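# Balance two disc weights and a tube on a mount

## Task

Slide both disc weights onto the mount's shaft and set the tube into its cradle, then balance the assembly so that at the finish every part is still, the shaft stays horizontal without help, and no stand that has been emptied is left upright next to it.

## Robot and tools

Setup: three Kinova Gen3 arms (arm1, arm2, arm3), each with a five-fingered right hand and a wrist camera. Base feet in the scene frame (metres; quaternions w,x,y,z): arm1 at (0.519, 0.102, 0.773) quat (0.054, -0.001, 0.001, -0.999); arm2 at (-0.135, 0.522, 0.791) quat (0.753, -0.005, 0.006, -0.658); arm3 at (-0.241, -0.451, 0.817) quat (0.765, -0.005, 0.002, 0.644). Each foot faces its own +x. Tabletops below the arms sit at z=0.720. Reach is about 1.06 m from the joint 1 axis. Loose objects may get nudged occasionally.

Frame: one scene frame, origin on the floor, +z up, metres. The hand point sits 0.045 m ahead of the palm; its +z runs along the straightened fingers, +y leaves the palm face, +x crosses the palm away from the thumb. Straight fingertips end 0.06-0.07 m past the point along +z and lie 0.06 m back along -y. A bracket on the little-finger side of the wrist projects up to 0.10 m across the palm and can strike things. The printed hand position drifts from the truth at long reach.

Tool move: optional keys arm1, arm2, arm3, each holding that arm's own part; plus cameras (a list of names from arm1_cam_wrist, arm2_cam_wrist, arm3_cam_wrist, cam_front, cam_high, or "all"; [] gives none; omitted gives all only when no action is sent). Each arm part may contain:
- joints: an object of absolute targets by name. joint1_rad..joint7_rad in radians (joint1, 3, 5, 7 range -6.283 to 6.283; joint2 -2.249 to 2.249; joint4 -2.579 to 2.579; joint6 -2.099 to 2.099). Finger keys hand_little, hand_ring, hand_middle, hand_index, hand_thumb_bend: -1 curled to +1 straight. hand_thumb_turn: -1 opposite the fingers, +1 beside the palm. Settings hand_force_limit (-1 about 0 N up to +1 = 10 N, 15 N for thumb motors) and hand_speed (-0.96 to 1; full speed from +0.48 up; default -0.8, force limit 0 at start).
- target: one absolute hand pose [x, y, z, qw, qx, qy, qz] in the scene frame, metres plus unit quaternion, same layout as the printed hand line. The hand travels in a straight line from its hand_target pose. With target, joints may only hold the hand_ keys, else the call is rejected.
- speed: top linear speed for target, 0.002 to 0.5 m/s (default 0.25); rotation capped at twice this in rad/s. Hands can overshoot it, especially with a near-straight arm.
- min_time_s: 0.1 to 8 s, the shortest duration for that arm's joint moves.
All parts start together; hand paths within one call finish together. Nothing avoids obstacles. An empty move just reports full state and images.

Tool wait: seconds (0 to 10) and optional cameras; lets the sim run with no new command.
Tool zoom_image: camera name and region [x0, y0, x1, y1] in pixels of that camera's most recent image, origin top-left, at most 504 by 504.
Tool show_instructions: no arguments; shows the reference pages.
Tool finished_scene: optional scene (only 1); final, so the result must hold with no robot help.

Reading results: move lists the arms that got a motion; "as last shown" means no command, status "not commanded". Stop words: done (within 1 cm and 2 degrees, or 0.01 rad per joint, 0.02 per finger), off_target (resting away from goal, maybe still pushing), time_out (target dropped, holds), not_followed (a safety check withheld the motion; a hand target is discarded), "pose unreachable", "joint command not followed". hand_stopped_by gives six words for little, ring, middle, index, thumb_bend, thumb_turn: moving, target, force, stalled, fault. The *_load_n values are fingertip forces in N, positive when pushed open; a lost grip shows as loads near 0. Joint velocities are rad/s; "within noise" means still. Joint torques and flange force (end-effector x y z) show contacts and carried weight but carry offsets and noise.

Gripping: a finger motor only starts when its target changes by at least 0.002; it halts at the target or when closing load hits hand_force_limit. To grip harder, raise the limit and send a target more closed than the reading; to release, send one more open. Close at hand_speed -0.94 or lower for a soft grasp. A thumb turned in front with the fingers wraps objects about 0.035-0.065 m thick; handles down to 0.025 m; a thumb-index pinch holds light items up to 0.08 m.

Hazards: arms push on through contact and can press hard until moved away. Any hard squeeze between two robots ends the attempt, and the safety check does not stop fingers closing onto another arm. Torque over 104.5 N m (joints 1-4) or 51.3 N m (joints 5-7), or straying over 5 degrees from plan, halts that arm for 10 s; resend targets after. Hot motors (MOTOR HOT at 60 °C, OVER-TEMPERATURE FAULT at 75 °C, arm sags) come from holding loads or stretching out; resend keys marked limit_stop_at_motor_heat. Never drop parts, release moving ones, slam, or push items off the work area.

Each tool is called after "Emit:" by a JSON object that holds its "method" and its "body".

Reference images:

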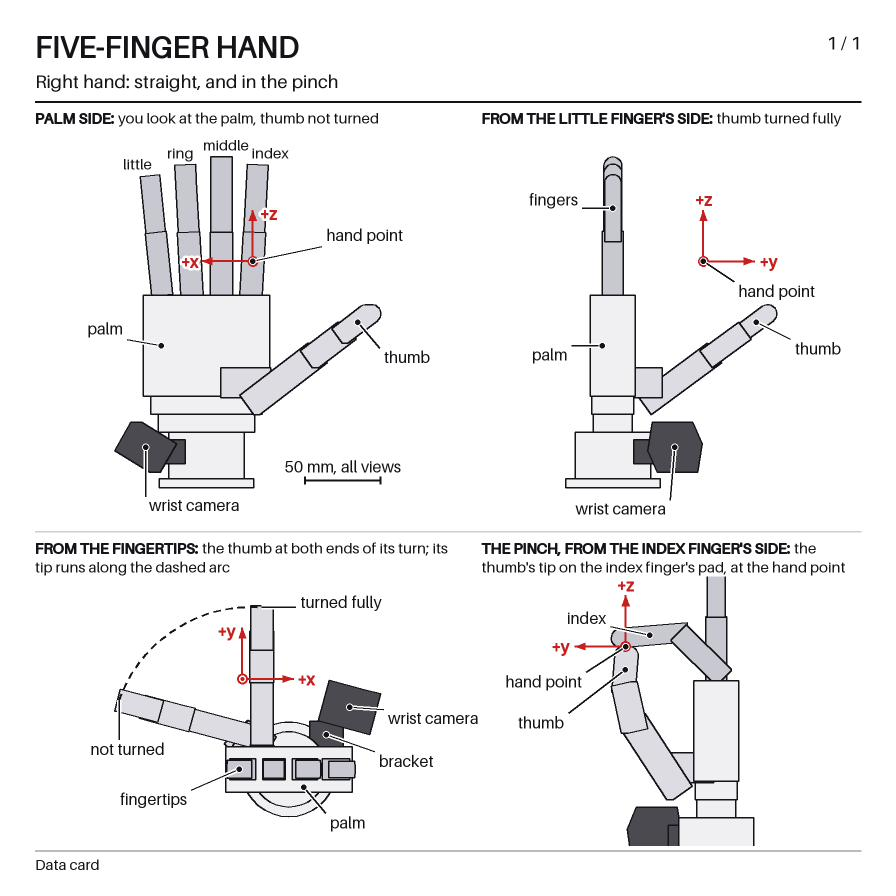

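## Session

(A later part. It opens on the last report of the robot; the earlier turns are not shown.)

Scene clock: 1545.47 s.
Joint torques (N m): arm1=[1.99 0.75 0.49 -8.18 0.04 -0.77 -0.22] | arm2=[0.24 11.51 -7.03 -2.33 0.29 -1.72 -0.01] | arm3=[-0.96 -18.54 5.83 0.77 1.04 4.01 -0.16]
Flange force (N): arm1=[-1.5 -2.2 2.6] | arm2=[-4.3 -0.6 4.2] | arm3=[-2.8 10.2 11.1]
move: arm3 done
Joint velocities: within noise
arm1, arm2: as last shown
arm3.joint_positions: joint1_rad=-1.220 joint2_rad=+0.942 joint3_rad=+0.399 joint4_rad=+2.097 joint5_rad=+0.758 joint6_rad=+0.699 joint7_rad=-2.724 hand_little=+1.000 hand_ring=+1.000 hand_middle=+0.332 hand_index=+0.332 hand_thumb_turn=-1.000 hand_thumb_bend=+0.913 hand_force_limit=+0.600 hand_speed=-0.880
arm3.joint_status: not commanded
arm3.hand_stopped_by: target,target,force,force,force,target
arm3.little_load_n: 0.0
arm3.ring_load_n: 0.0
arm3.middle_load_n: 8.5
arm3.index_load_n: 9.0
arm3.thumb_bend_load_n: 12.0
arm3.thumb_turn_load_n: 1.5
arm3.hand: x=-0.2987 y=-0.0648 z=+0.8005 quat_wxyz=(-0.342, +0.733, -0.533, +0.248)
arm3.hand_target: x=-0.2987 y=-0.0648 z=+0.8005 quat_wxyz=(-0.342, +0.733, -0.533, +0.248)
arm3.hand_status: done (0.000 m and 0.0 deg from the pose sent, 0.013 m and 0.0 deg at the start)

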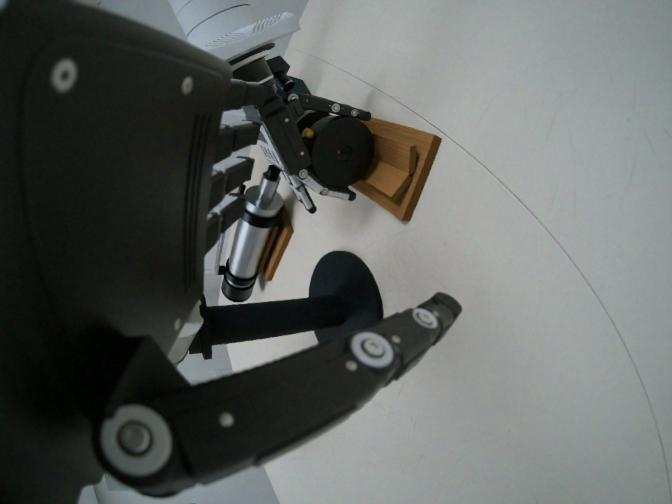

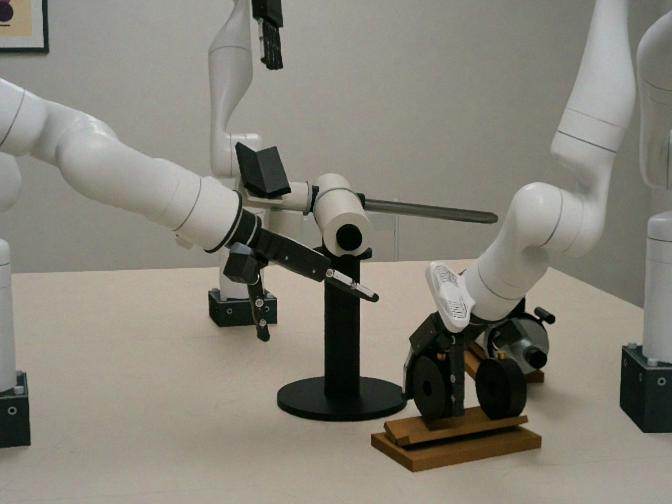

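Emit:
{"method": "move", "body": {"arm3": {"target": [-0.3, -0.15, 1.0, 0.3418, -0.7334, 0.5328, -0.2483], "speed": 0.1}, "cameras": ["arm3_cam_wrist", "cam_front"]}}

Emit:
{"method": "move", "body": {"arm3": {"target": [-0.17, -0.25, 1.1, -0.0386, 0.706, -0.706, -0.0386], "speed": 0.1}, "cameras": ["arm3_cam_wrist", "cam_front", "cam_high"]}}

Scene clock: 1594.33 s.
Joint torques (N m): arm1=[1.93 0.75 0.5 -8.15 0.03 -0.82 -0.22] | arm2=[0.2 11.56 -7.02 -2.28 0.28 -1.71 -0.06] | arm3=[-0.95 -11.38 1.57 -4.46 2.45 3.5 -0.18]
Flange force (N): arm1=[-1.5 -2.1 2.3] | arm2=[-3.8 -0.5 3.9] | arm3=[-5.1 10.7 9.4]
move: arm3 done
Joint velocities: within noise
arm1, arm2: as last shown
arm3.joint_positions: joint1_rad=-1.454 joint2_rad=+0.317 joint3_rad=+0.407 joint4_rad=+2.190 joint5_rad=+0.631 joint6_rad=+1.250 joint7_rad=-2.514 hand_little=+1.000 hand_ring=+1.000 hand_middle=+0.332 hand_index=+0.332 hand_thumb_turn=-1.000 hand_thumb_bend=+0.913 hand_force_limit=+0.600 hand_speed=-0.880
arm3.joint_status: not commanded
arm3.hand_stopped_by: target,target,force,force,force,target
arm3.little_load_n: 0.0
arm3.ring_load_n: 0.0
arm3.middle_load_n: 8.5
arm3.index_load_n: 9.0
arm3.thumb_bend_load_n: 12.0
arm3.thumb_turn_load_n: 1.5
arm3.hand: x=-0.3000 y=-0.1500 z=+1.0000 quat_wxyz=(-0.342, +0.733, -0.533, +0.248)
arm3.hand_target: x=-0.3000 y=-0.1500 z=+1.0000 quat_wxyz=(-0.342, +0.733, -0.533, +0.248)
arm3.hand_status: done (0.000 m and 0.0 deg from the pose sent, 0.217 m and 0.0 deg at the start)

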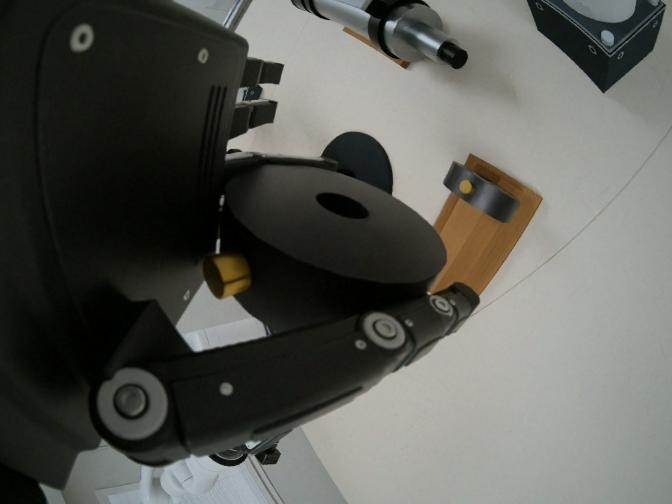

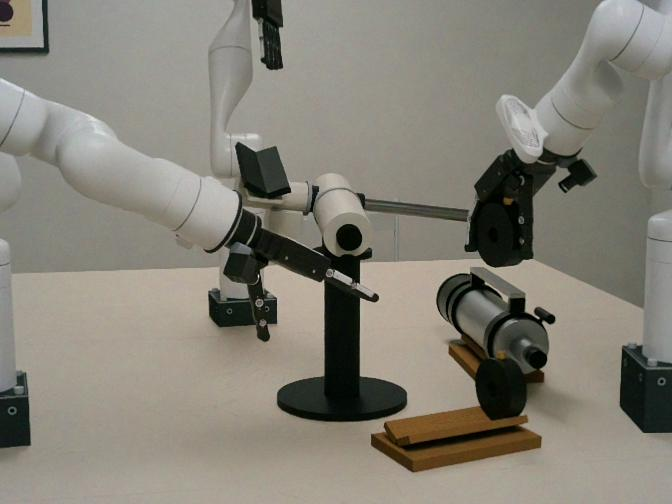

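Scene clock: 1599.43 s.
Joint torques (N m): arm1=[2 0.72 0.47 -8.15 0.06 -0.8 -0.19] | arm2=[0.24 11.58 -7 -2.36 0.25 -1.74 0.03] | arm3=[-0.87 5.73 -5.7 -11.03 -0.05 -0.93 -0.04]
Flange force (N): arm1=[-1.6 -2.1 2.3] | arm2=[-3.8 -0.6 3.8] | arm3=[-0.7 0.4 10.4]
move: arm3 done
Joint velocities: within noise
arm1, arm2: as last shown
arm3.joint_positions: joint1_rad=-1.193 joint2_rad=-0.828 joint3_rad=+0.647 joint4_rad=+2.153 joint5_rad=+0.516 joint6_rad=+1.583 joint7_rad=-2.056 hand_little=+1.000 hand_ring=+1.000 hand_middle=+0.332 hand_index=+0.332 hand_thumb_turn=-1.000 hand_thumb_bend=+0.913 hand_force_limit=+0.600 hand_speed=-0.880
arm3.joint_status: not commanded
arm3.hand_stopped_by: target,target,force,force,force,target
arm3.little_load_n: 0.0
arm3.ring_load_n: 0.0
arm3.middle_load_n: 9.5
arm3.index_load_n: 9.5
arm3.thumb_bend_load_n: 11.5
arm3.thumb_turn_load_n: 0.5
arm3.hand: x=-0.1700 y=-0.2500 z=+1.1000 quat_wxyz=(-0.039, +0.706, -0.706, -0.039)
arm3.hand_target: x=-0.1700 y=-0.2500 z=+1.1000 quat_wxyz=(-0.039, +0.706, -0.706, -0.039)
arm3.hand_status: done (0.000 m and 0.0 deg from the pose sent, 0.192 m and 52.3 deg at the start)

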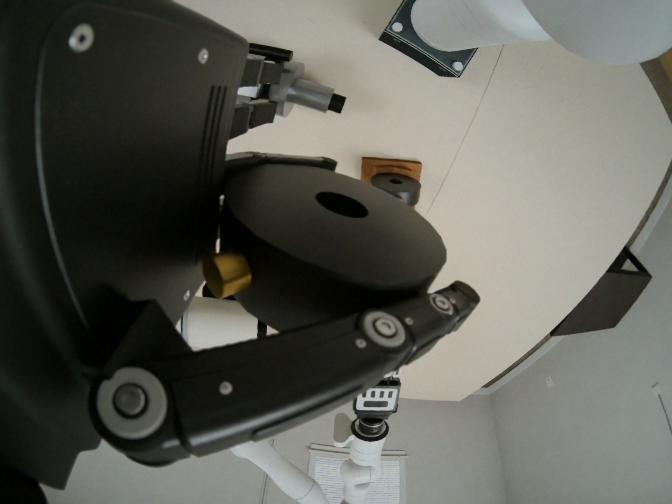

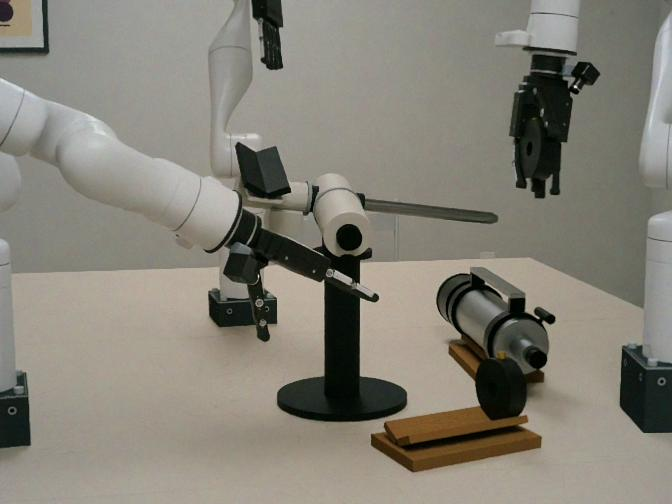

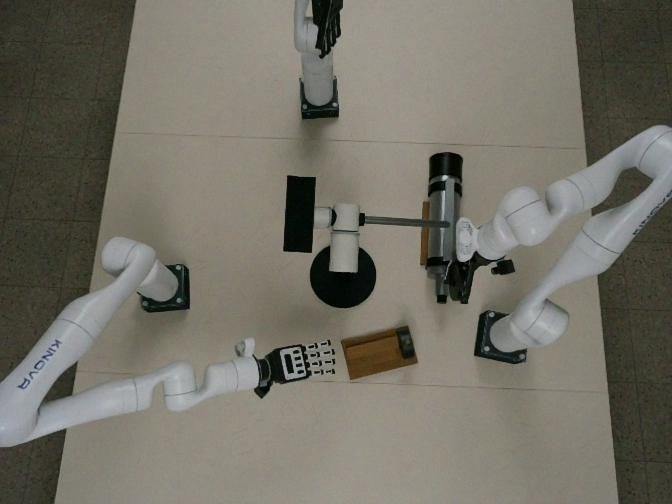

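Emit:
{"method": "zoom_image", "body": {"camera": "cam_front", "region": [430, 60, 610, 240]}}

Emit:
{"method": "zoom_image", "body": {"camera": "cam_high", "region": [330, 170, 530, 330]}}

Scaled by 2.800 from the camera's image (finer frame: 960x720).

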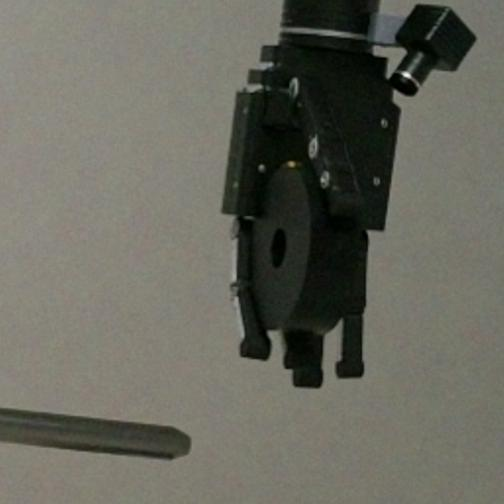

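Scaled by 2.520 from the camera's image (finer frame: 960x720).

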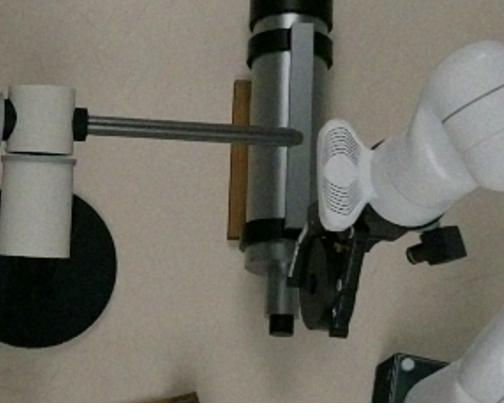

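Emit:
{"method": "move", "body": {"arm3": {"target": [0.012, -0.33, 0.98, -0.0386, 0.706, -0.706, -0.0386], "speed": 0.1}, "arm2": {"target": [-0.32, 0.16, 1.05, 0.0717, -0.1193, 0.8486, -0.5102], "speed": 0.15}, "cameras": ["arm3_cam_wrist", "cam_front", "cam_high", "arm2_cam_wrist"]}}

Emit:
{"method": "zoom_image", "body": {"camera": "cam_front", "region": [430, 130, 610, 310]}}

Emit:
{"method": "zoom_image", "body": {"camera": "cam_high", "region": [380, 150, 520, 290]}}

Scene clock: 1649.80 s.
Joint torques (N m): arm1=[1.97 0.77 0.44 -8.22 0.05 -0.81 -0.21] | arm2=[0.16 9.95 -7.09 -5.35 -0.06 -1.74 -0.02] | arm3=[-0.77 13.89 -9.3 -6.13 -0.58 -0.75 -0.07]
Flange force (N): arm1=[-1.5 -2.3 2.6] | arm2=[-0.8 -1.2 1.9] | arm3=[1.7 -0.5 9.8]
move: arm2 done; arm3 done
Joint velocities: within noise
arm1: as last shown
arm1.thumb_bend_load_n: -0.5
arm2.joint_positions: joint1_rad=-0.888 joint2_rad=-1.122 joint3_rad=+1.217 joint4_rad=+2.179 joint5_rad=+0.744 joint6_rad=+0.511 joint7_rad=+0.282 hand_little=+1.000 hand_ring=+1.000 hand_middle=+1.000 hand_index=+1.000 hand_thumb_turn=-1.000 hand_thumb_bend=+1.000 hand_force_limit=+0.300 hand_speed=-0.300
arm2.joint_status: not commanded
arm2.hand_stopped_by: target,target,target,target,target,target
arm2.little_load_n: 0.0
arm2.ring_load_n: 0.0
arm2.middle_load_n: 0.0
arm2.index_load_n: 0.0
arm2.thumb_bend_load_n: 0.0
arm2.thumb_turn_load_n: 0.0
arm2.hand: x=-0.3200 y=+0.1600 z=+1.0500 quat_wxyz=(-0.072, +0.119, -0.849, +0.510)
arm2.hand_target: x=-0.3200 y=+0.1600 z=+1.0500 quat_wxyz=(-0.072, +0.119, -0.849, +0.510)
arm2.hand_status: done (0.000 m and 0.0 deg from the pose sent, 0.139 m and 0.0 deg at the start)
arm3.joint_positions: joint1_rad=-1.056 joint2_rad=-1.324 joint3_rad=+0.979 joint4_rad=+2.136 joint5_rad=+1.021 joint6_rad=+1.784 joint7_rad=-1.618 hand_little=+1.000 hand_ring=+1.000 hand_middle=+0.332 hand_index=+0.332 hand_thumb_turn=-1.000 hand_thumb_bend=+0.913 hand_force_limit=+0.600 hand_speed=-0.880
arm3.joint_status: not commanded
arm3.hand_stopped_by: target,target,force,force,force,target
arm3.little_load_n: -0.5
arm3.ring_load_n: 0.0
arm3.middle_load_n: 9.5
arm3.index_load_n: 9.5
arm3.thumb_bend_load_n: 12.0
arm3.thumb_turn_load_n: 1.0
arm3.hand: x=+0.0120 y=-0.3300 z=+0.9800 quat_wxyz=(-0.039, +0.706, -0.706, -0.039)
arm3.hand_target: x=+0.0120 y=-0.3300 z=+0.9800 quat_wxyz=(-0.039, +0.706, -0.706, -0.039)
arm3.hand_status: done (0.000 m and 0.0 deg from the pose sent, 0.232 m and 0.0 deg at the start)
pictures: arm2_cam_wrist, arm3_cam_wrist, cam_front, cam_high

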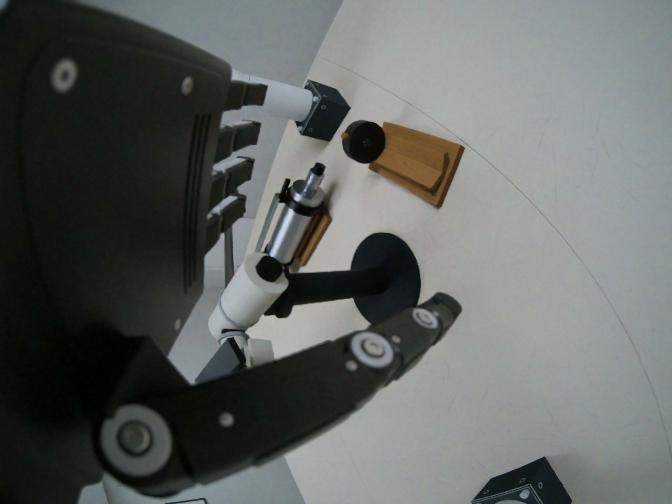

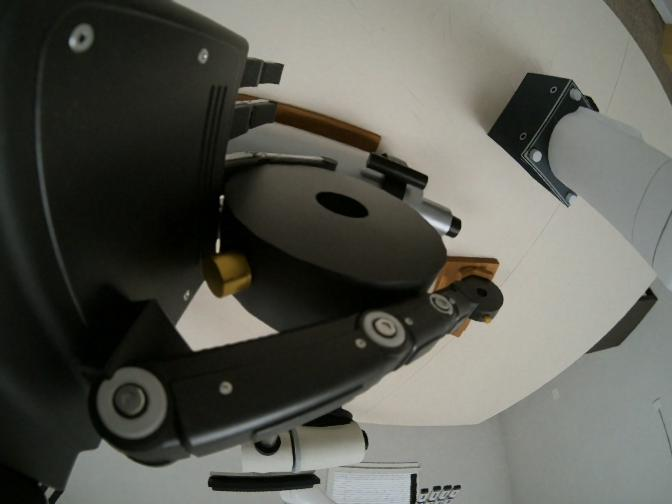

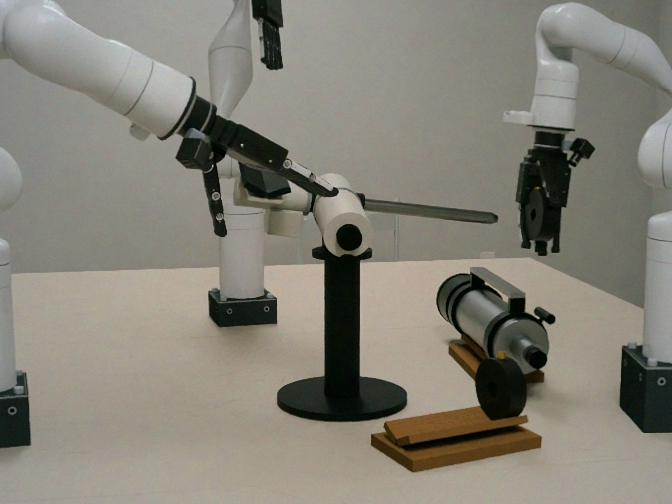

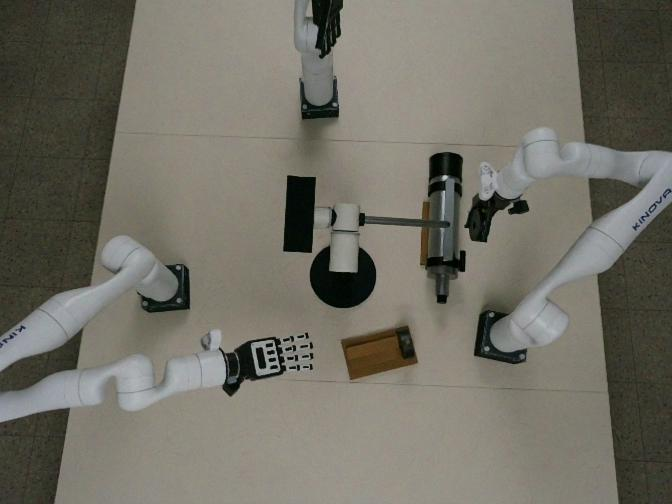

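Scaled by 2.800 from the camera's image (finer frame: 960x720).

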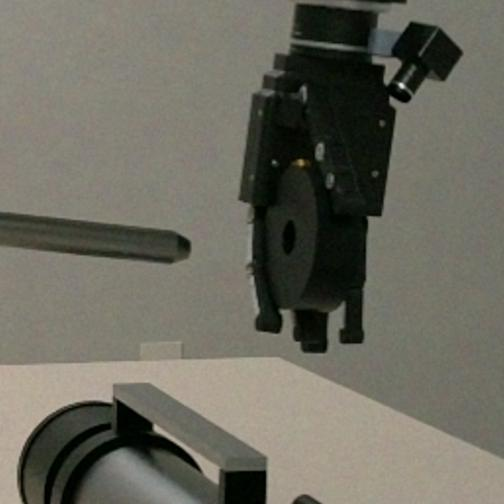

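Scaled by 3.600 from the camera's image (finer frame: 960x720).

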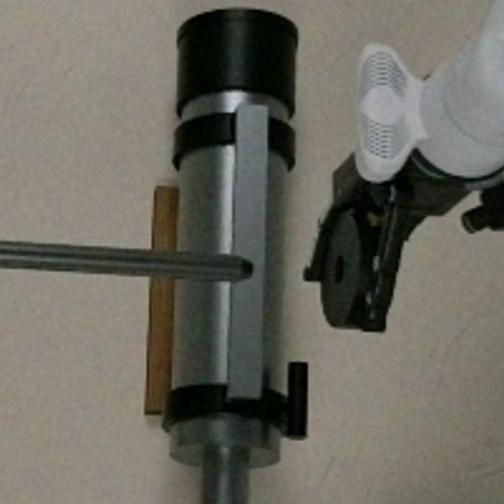

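Emit:
{"method": "move", "body": {"arm3": {"target": [0.0135, -0.285, 0.9735, -0.0386, 0.706, -0.706, -0.0386], "speed": 0.06}, "cameras": ["arm3_cam_wrist", "cam_front", "cam_high"]}}

Emit:
{"method": "zoom_image", "body": {"camera": "cam_front", "region": [440, 160, 580, 280]}}

Emit:
{"method": "zoom_image", "body": {"camera": "cam_high", "region": [400, 180, 500, 260]}}

Scene clock: 1675.67 s.
Joint torques (N m): arm1=[1.99 0.75 0.43 -8.15 0.05 -0.81 -0.2] | arm2=[0.17 10.01 -7.12 -5.31 -0.01 -1.71 -0.02] | arm3=[-0.79 14.08 -9.69 -5.83 -0.44 -0.8 -0.05]
Flange force (N): arm1=[-1.6 -2.3 2.3] | arm2=[-0.6 -1.2 1.9] | arm3=[1.9 -0.5 9.5]
move: arm3 done
Joint velocities: within noise
arm1, arm2: as last shown
arm1.thumb_bend_load_n: 0.0
arm3.joint_positions: joint1_rad=-1.179 joint2_rad=-1.305 joint3_rad=+1.040 joint4_rad=+2.114 joint5_rad=+1.061 joint6_rad=+1.738 joint7_rad=-1.697 hand_little=+1.000 hand_ring=+1.000 hand_middle=+0.332 hand_index=+0.332 hand_thumb_turn=-1.000 hand_thumb_bend=+0.913 hand_force_limit=+0.600 hand_speed=-0.880
arm3.joint_status: not commanded
arm3.hand_stopped_by: target,target,force,force,force,target
arm3.little_load_n: 0.0
arm3.ring_load_n: 0.0
arm3.middle_load_n: 9.5
arm3.index_load_n: 9.5
arm3.thumb_bend_load_n: 12.0
arm3.thumb_turn_load_n: 0.5
arm3.hand: x=+0.0135 y=-0.2850 z=+0.9735 quat_wxyz=(-0.039, +0.706, -0.706, -0.039)
arm3.hand_target: x=+0.0135 y=-0.2850 z=+0.9735 quat_wxyz=(-0.039, +0.706, -0.706, -0.039)
arm3.hand_status: done (0.000 m and 0.0 deg from the pose sent, 0.045 m and 0.0 deg at the start)

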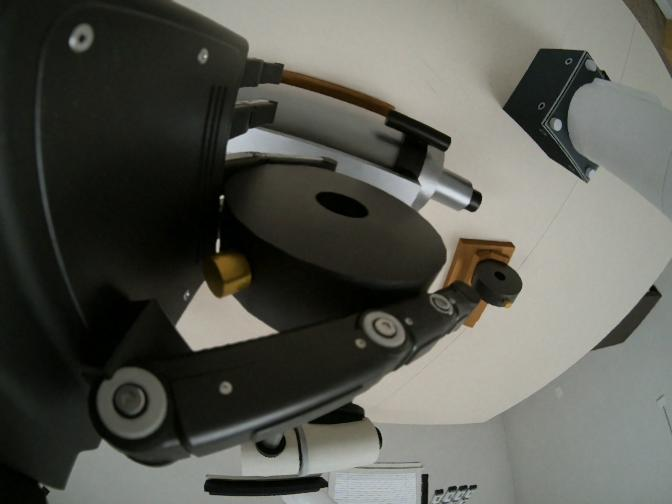

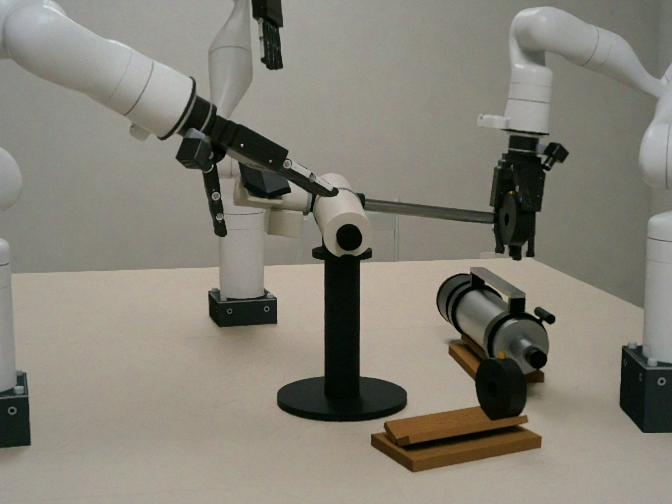

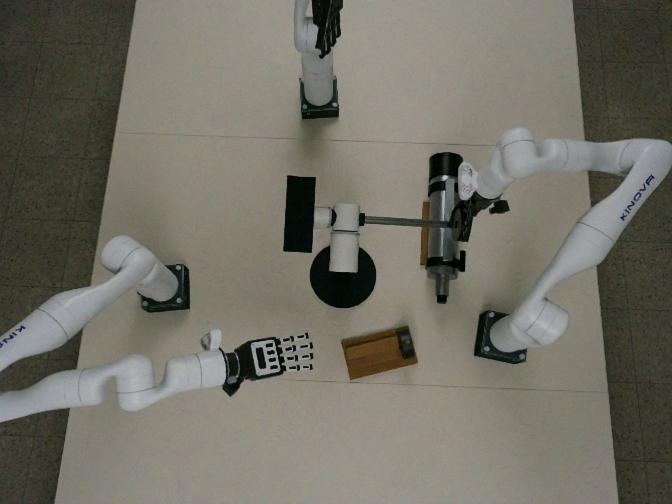

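Scaled by 3.600 from the camera's image (finer frame: 960x720).

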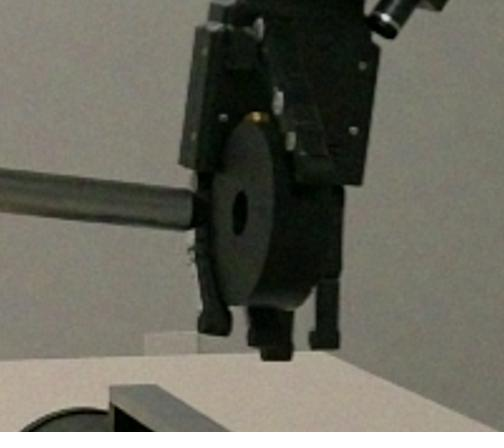

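Scaled by 5.040 from the camera's image (finer frame: 960x720).

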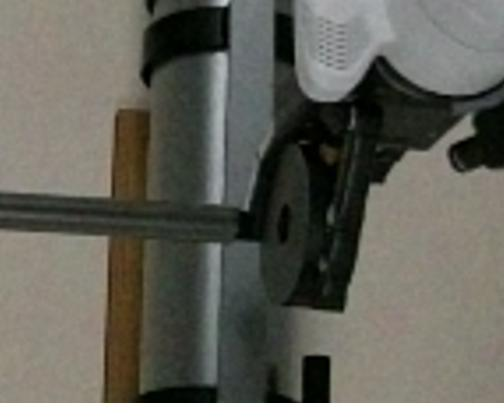

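Emit:
{"method": "zoom_image", "body": {"camera": "cam_front", "region": [485, 180, 545, 250]}}

Emit:
{"method": "zoom_image", "body": {"camera": "cam_high", "region": [440, 200, 480, 245]}}

Scaled by 7.200 from the camera's image (finer frame: 960x720).

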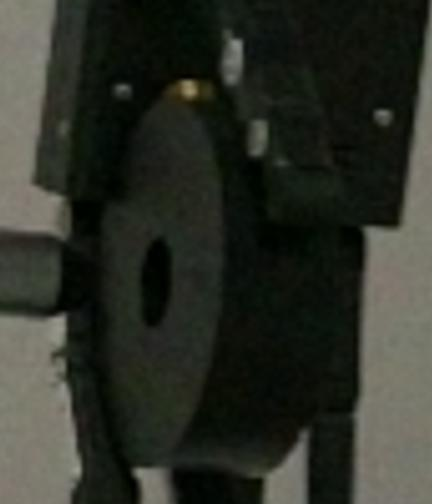

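Scaled by 11.200 from the camera's image (finer frame: 960x720).

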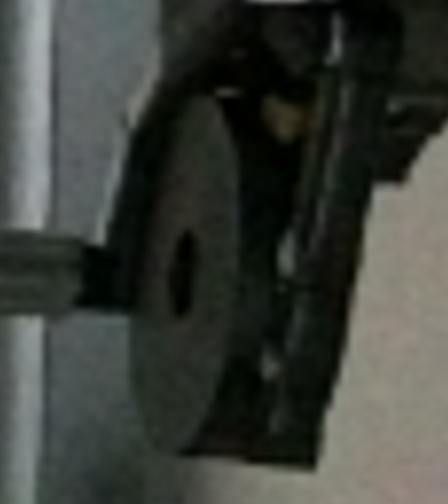

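Emit:
{"method": "move", "body": {"arm3": {"target": [0.0122, -0.273, 0.9749, -0.0381, 0.7146, -0.6974, -0.0391], "speed": 0.03}, "cameras": ["arm3_cam_wrist", "cam_front", "cam_high"]}}

Emit:
{"method": "zoom_image", "body": {"camera": "cam_front", "region": [475, 180, 535, 250]}}

Emit:
{"method": "zoom_image", "body": {"camera": "cam_high", "region": [430, 200, 480, 245]}}

Scene clock: 1731.60 s.
Joint torques (N m): arm1=[1.97 0.73 0.49 -8.17 0.07 -0.78 -0.22] | arm2=[0.3 10.05 -7.13 -5.31 -0.01 -1.69 -0.04] | arm3=[-0.77 14.16 -9.97 -5.74 -0.42 -0.84 0.01]
Flange force (N): arm1=[-1.6 -2.1 2.5] | arm2=[-0.3 -1.2 2.2] | arm3=[1.6 -0.7 9.7]
move: arm3 done
Joint velocities: within noise
arm1, arm2: as last shown
arm2.ring_load_n: -0.5
arm3.joint_positions: joint1_rad=-1.218 joint2_rad=-1.298 joint3_rad=+1.049 joint4_rad=+2.099 joint5_rad=+1.066 joint6_rad=+1.735 joint7_rad=-1.695 hand_little=+1.000 hand_ring=+1.000 hand_middle=+0.332 hand_index=+0.332 hand_thumb_turn=-1.000 hand_thumb_bend=+0.913 hand_force_limit=+0.600 hand_speed=-0.880
arm3.joint_status: not commanded
arm3.hand_stopped_by: target,target,force,force,force,target
arm3.little_load_n: 0.0
arm3.ring_load_n: 0.0
arm3.middle_load_n: 9.5
arm3.index_load_n: 9.5
arm3.thumb_bend_load_n: 12.0
arm3.thumb_turn_load_n: 0.5
arm3.hand: x=+0.0122 y=-0.2730 z=+0.9749 quat_wxyz=(-0.038, +0.715, -0.697, -0.039)
arm3.hand_target: x=+0.0122 y=-0.2730 z=+0.9749 quat_wxyz=(-0.038, +0.715, -0.697, -0.039)
arm3.hand_status: done (0.000 m and 0.0 deg from the pose sent, 0.012 m and 1.4 deg at the start)

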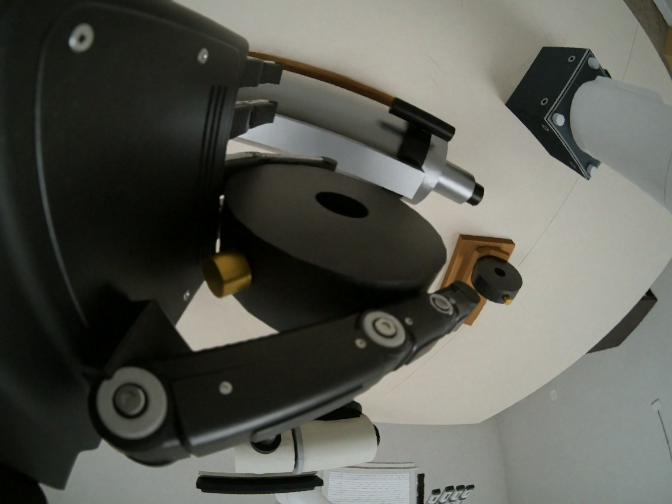

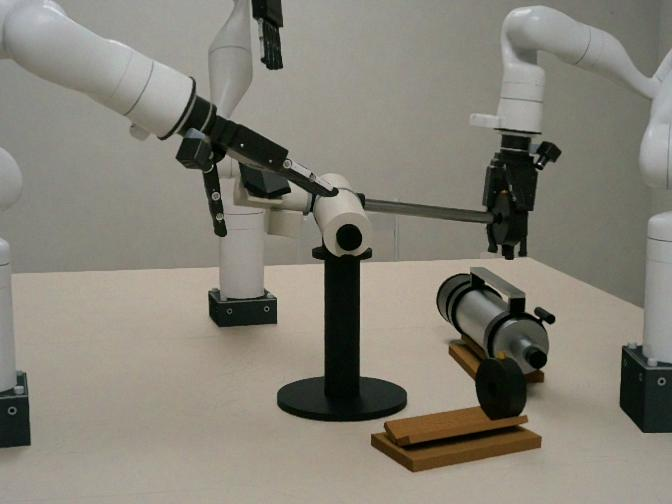

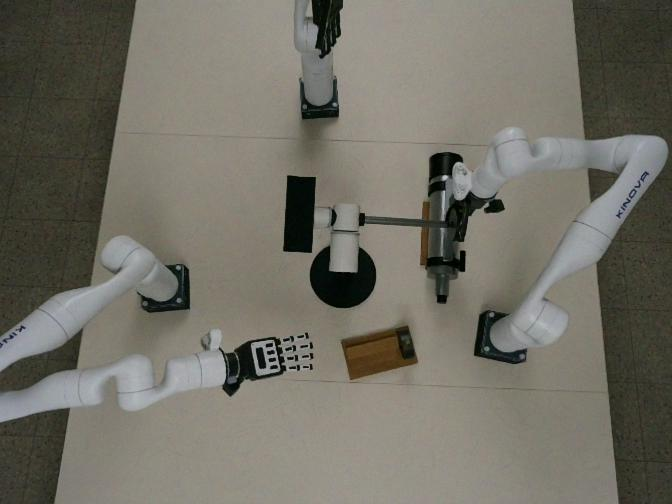

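Scaled by 7.200 from the camera's image (finer frame: 960x720).

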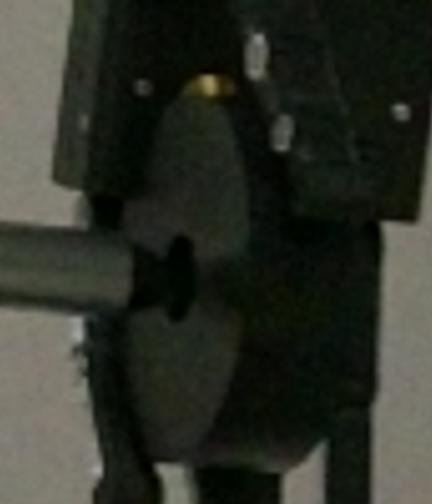

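Scaled by 10.080 from the camera's image (finer frame: 960x720).

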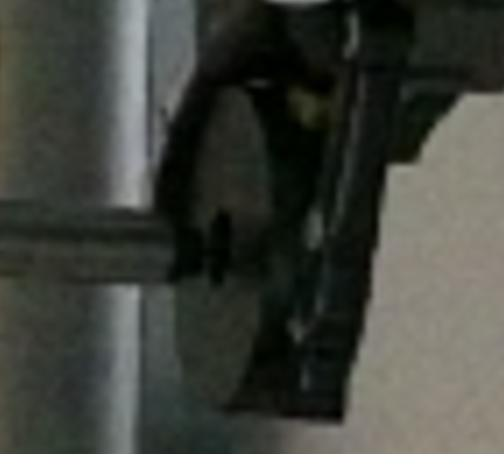

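Emit:
{"method": "move", "body": {"arm3": {"target": [0.0120, -0.263, 0.9760, -0.0381, 0.7146, -0.6974, -0.0391], "speed": 0.02}, "cameras": ["cam_front", "cam_high"]}}

Emit:
{"method": "zoom_image", "body": {"camera": "cam_front", "region": [475, 180, 535, 250]}}

Emit:
{"method": "zoom_image", "body": {"camera": "cam_high", "region": [430, 200, 480, 245]}}

Scene clock: 1743.53 s.
Joint torques (N m): arm1=[1.99 0.77 0.45 -8.2 0.03 -0.79 -0.21] | arm2=[0.21 9.99 -7.07 -5.29 -0.01 -1.7 -0.04] | arm3=[-0.78 14.27 -10.01 -5.77 -0.48 -0.81 -0.06]
Flange force (N): arm1=[-1.5 -2.3 2.6] | arm2=[-0.5 -1.3 1.9] | arm3=[1.8 -0.8 9.9]
move: arm3 done
Joint velocities: within noise
arm1.joint_positions: joint1_rad=+0.137 joint2_rad=-0.487 joint3_rad=-0.176 joint4_rad=+1.465 joint5_rad=-0.096 joint6_rad=+1.877 joint7_rad=-2.254 hand_little=+1.000 hand_ring=+1.000 hand_middle=+1.000 hand_index=+1.000 hand_thumb_turn=+1.000 hand_thumb_bend=+1.000 hand_force_limit=+0.000 hand_speed=-0.800
arm1.joint_status: not commanded
arm1.hand_stopped_by: target,target,target,target,target,target
arm1.little_load_n: 0.0
arm1.ring_load_n: 0.0
arm1.middle_load_n: 0.0
arm1.index_load_n: 0.0
arm1.thumb_bend_load_n: 0.0
arm1.thumb_turn_load_n: 0.0
arm1.hand: x=+0.3172 y=+0.0205 z=+1.3113 quat_wxyz=(-0.057, -0.959, +0.247, +0.127)
arm1.hand_target: x=+0.3172 y=+0.0205 z=+1.3113 quat_wxyz=(-0.057, -0.959, +0.247, +0.127)
arm1.hand_status: not commanded
arm2: as last shown
arm2.ring_load_n: 0.0
arm3.joint_positions: joint1_rad=-1.245 joint2_rad=-1.290 joint3_rad=+1.059 joint4_rad=+2.088 joint5_rad=+1.070 joint6_rad=+1.729 joint7_rad=-1.709 hand_little=+1.000 hand_ring=+1.000 hand_middle=+0.332 hand_index=+0.332 hand_thumb_turn=-1.000 hand_thumb_bend=+0.913 hand_force_limit=+0.600 hand_speed=-0.880
arm3.joint_status: not commanded
arm3.hand_stopped_by: target,target,force,force,force,target
arm3.little_load_n: 0.0
arm3.ring_load_n: 0.0
arm3.middle_load_n: 9.5
arm3.index_load_n: 9.5
arm3.thumb_bend_load_n: 12.0
arm3.thumb_turn_load_n: 0.5
arm3.hand: x=+0.0120 y=-0.2630 z=+0.9760 quat_wxyz=(-0.038, +0.715, -0.697, -0.039)
arm3.hand_target: x=+0.0120 y=-0.2630 z=+0.9760 quat_wxyz=(-0.038, +0.715, -0.697, -0.039)
arm3.hand_status: done (0.000 m and 0.0 deg from the pose sent, 0.010 m and 0.0 deg at the start)

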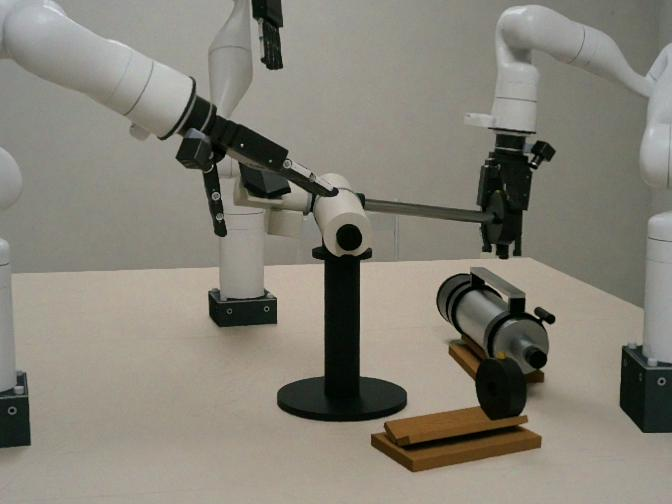

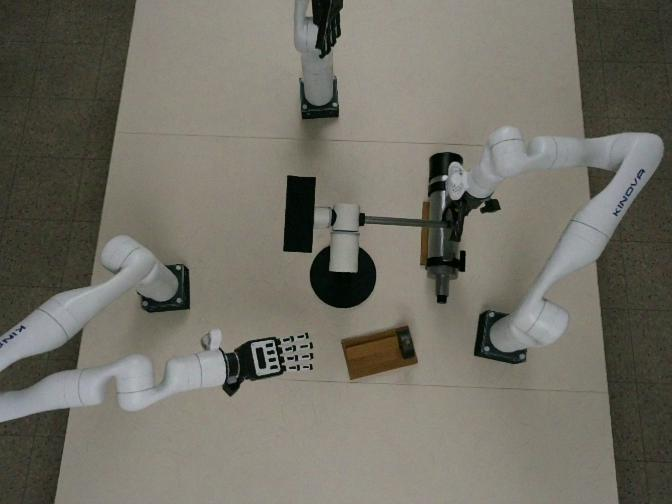

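Scaled by 7.200 from the camera's image (finer frame: 960x720).

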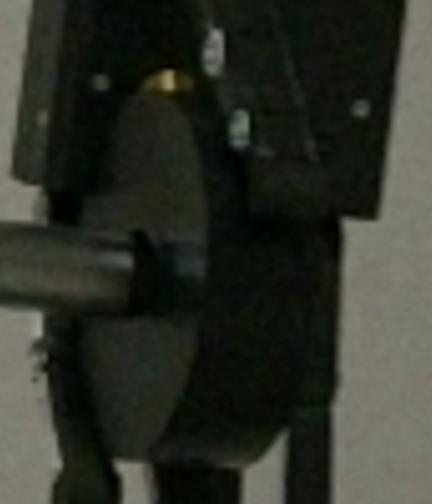

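Scaled by 10.080 from the camera's image (finer frame: 960x720).

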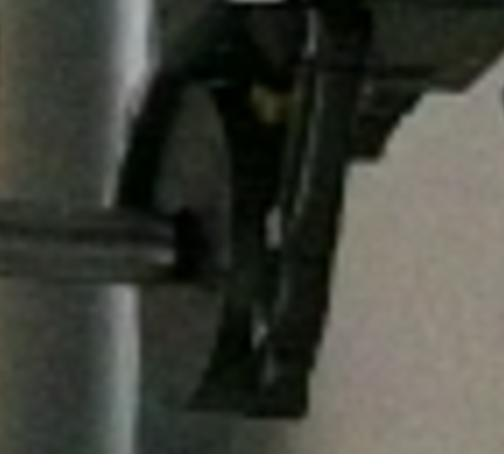

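Emit:
{"method": "move", "body": {"arm3": {"target": [0.0118, -0.253, 0.9772, -0.0381, 0.7146, -0.6974, -0.0391], "speed": 0.02}, "cameras": ["cam_front", "cam_high"]}}

Emit:
{"method": "zoom_image", "body": {"camera": "cam_front", "region": [470, 180, 530, 250]}}

Emit:
{"method": "zoom_image", "body": {"camera": "cam_high", "region": [430, 200, 480, 245]}}

Scene clock: 1749.10 s.
Joint torques (N m): arm1=[1.97 0.75 0.46 -8.18 0.04 -0.79 -0.19] | arm2=[0.29 10.04 -7.12 -5.3 -0.03 -1.74 0.05] | arm3=[-0.55 14.69 -10.45 -6.71 0.39 -1.04 -0.18]
Flange force (N): arm1=[-1.5 -2.2 2.5] | arm2=[-0.5 -1.3 2.2] | arm3=[3.0 1.9 10.5]
move: arm3 done
Joint velocities: within noise
arm1, arm2: as last shown
arm3.joint_positions: joint1_rad=-1.272 joint2_rad=-1.283 joint3_rad=+1.068 joint4_rad=+2.076 joint5_rad=+1.074 joint6_rad=+1.723 joint7_rad=-1.722 hand_little=+1.000 hand_ring=+1.000 hand_middle=+0.332 hand_index=+0.332 hand_thumb_turn=-1.000 hand_thumb_bend=+0.913 hand_force_limit=+0.600 hand_speed=-0.880
arm3.joint_status: not commanded
arm3.hand_stopped_by: target,target,force,force,force,target
arm3.little_load_n: 0.0
arm3.ring_load_n: 0.0
arm3.middle_load_n: 9.5
arm3.index_load_n: 9.0
arm3.thumb_bend_load_n: 11.5
arm3.thumb_turn_load_n: 0.0
arm3.hand: x=+0.0118 y=-0.2530 z=+0.9772 quat_wxyz=(-0.038, +0.715, -0.697, -0.039)
arm3.hand_target: x=+0.0118 y=-0.2530 z=+0.9772 quat_wxyz=(-0.038, +0.715, -0.697, -0.039)
arm3.hand_status: done (0.000 m and 0.0 deg from the pose sent, 0.010 m and 0.0 deg at the start)

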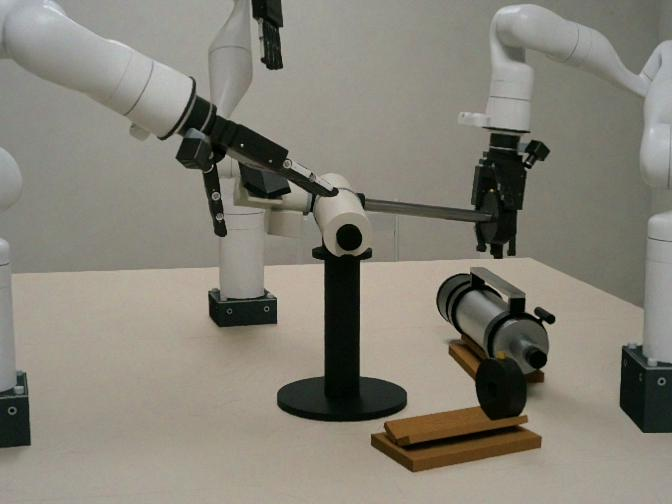

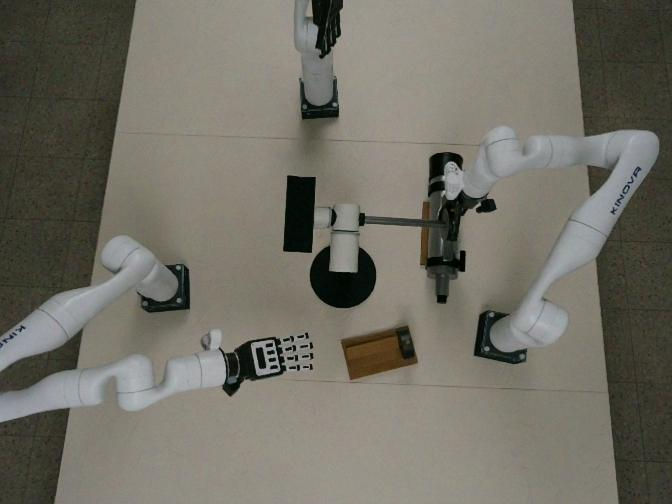

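Scaled by 7.200 from the camera's image (finer frame: 960x720).

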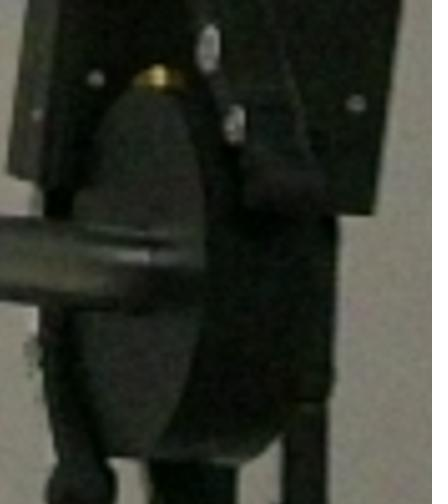

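Scaled by 10.080 from the camera's image (finer frame: 960x720).

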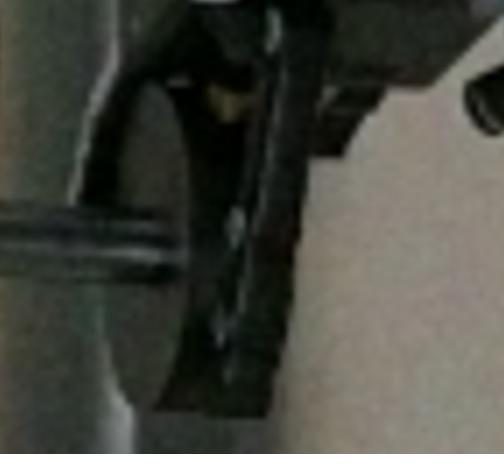

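Emit:
{"method": "move", "body": {"arm3": {"target": [0.0116, -0.245, 0.9781, -0.0381, 0.7146, -0.6974, -0.0391], "speed": 0.02}, "cameras": ["cam_front", "cam_high", "arm3_cam_wrist"]}}

Emit:
{"method": "zoom_image", "body": {"camera": "cam_front", "region": [465, 180, 525, 250]}}

Emit:
{"method": "zoom_image", "body": {"camera": "arm3_cam_wrist", "region": [210, 150, 460, 340]}}

Scene clock: 1757.73 s.
Joint torques (N m): arm1=[1.99 0.7 0.46 -8.17 0.05 -0.79 -0.18] | arm2=[0.26 9.99 -7.1 -5.36 -0.03 -1.73 -0.02] | arm3=[-3.73 14.67 -13.47 -10.19 1.97 -5.2 -0.88]
Flange force (N): arm1=[-1.6 -2.1 2.4] | arm2=[-0.6 -1.2 2.1] | arm3=[16.7 4.5 11.0]
move: arm3 done
Joint velocities: within noise
arm1, arm2: as last shown
arm3.joint_positions: joint1_rad=-1.293 joint2_rad=-1.277 joint3_rad=+1.076 joint4_rad=+2.066 joint5_rad=+1.077 joint6_rad=+1.719 joint7_rad=-1.732 hand_little=+1.000 hand_ring=+1.000 hand_middle=+0.332 hand_index=+0.332 hand_thumb_turn=-1.000 hand_thumb_bend=+0.913 hand_force_limit=+0.600 hand_speed=-0.880
arm3.joint_status: not commanded
arm3.hand_stopped_by: target,target,force,force,force,target
arm3.little_load_n: 0.0
arm3.ring_load_n: 0.5
arm3.middle_load_n: 10.0
arm3.index_load_n: 8.0
arm3.thumb_bend_load_n: 12.0
arm3.thumb_turn_load_n: -1.5
arm3.hand: x=+0.0116 y=-0.2450 z=+0.9781 quat_wxyz=(-0.038, +0.715, -0.697, -0.039)
arm3.hand_target: x=+0.0116 y=-0.2450 z=+0.9781 quat_wxyz=(-0.038, +0.715, -0.697, -0.039)
arm3.hand_status: done (0.000 m and 0.0 deg from the pose sent, 0.008 m and 0.0 deg at the start)
pictures: arm3_cam_wrist, cam_front, cam_high

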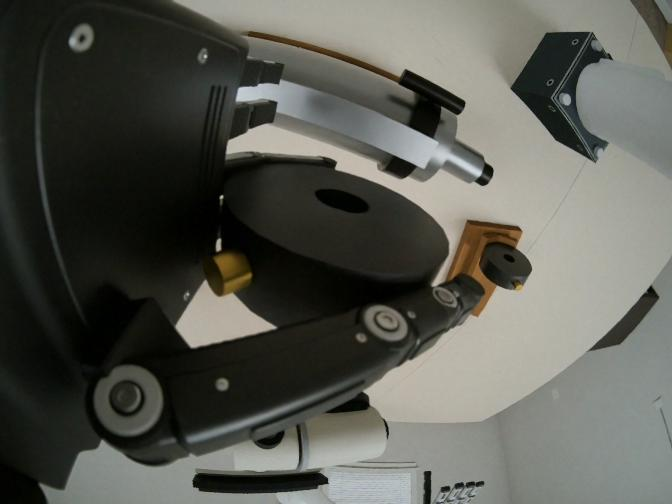

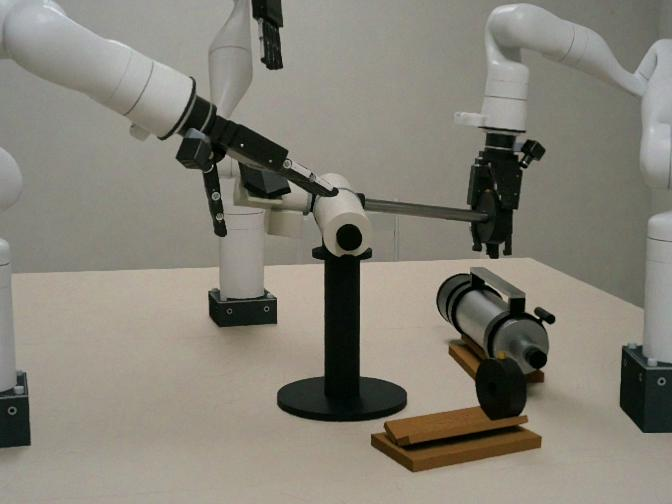

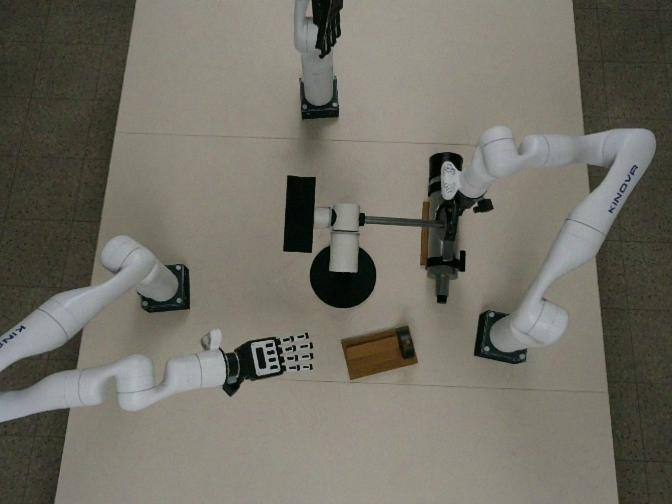

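Scaled by 7.200 from the camera's image (finer frame: 960x720).

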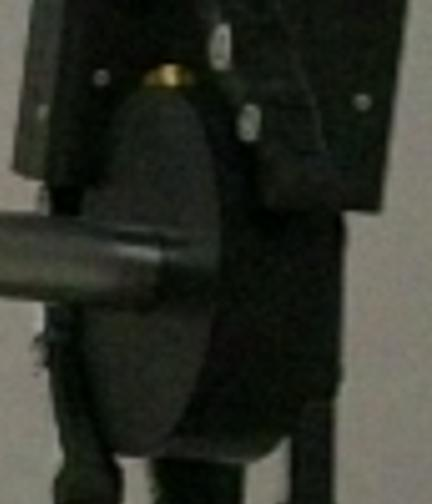

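Scaled by 2.016 from the camera's image (finer frame: 960x720).

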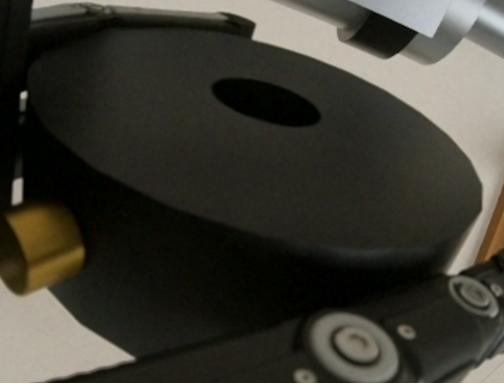

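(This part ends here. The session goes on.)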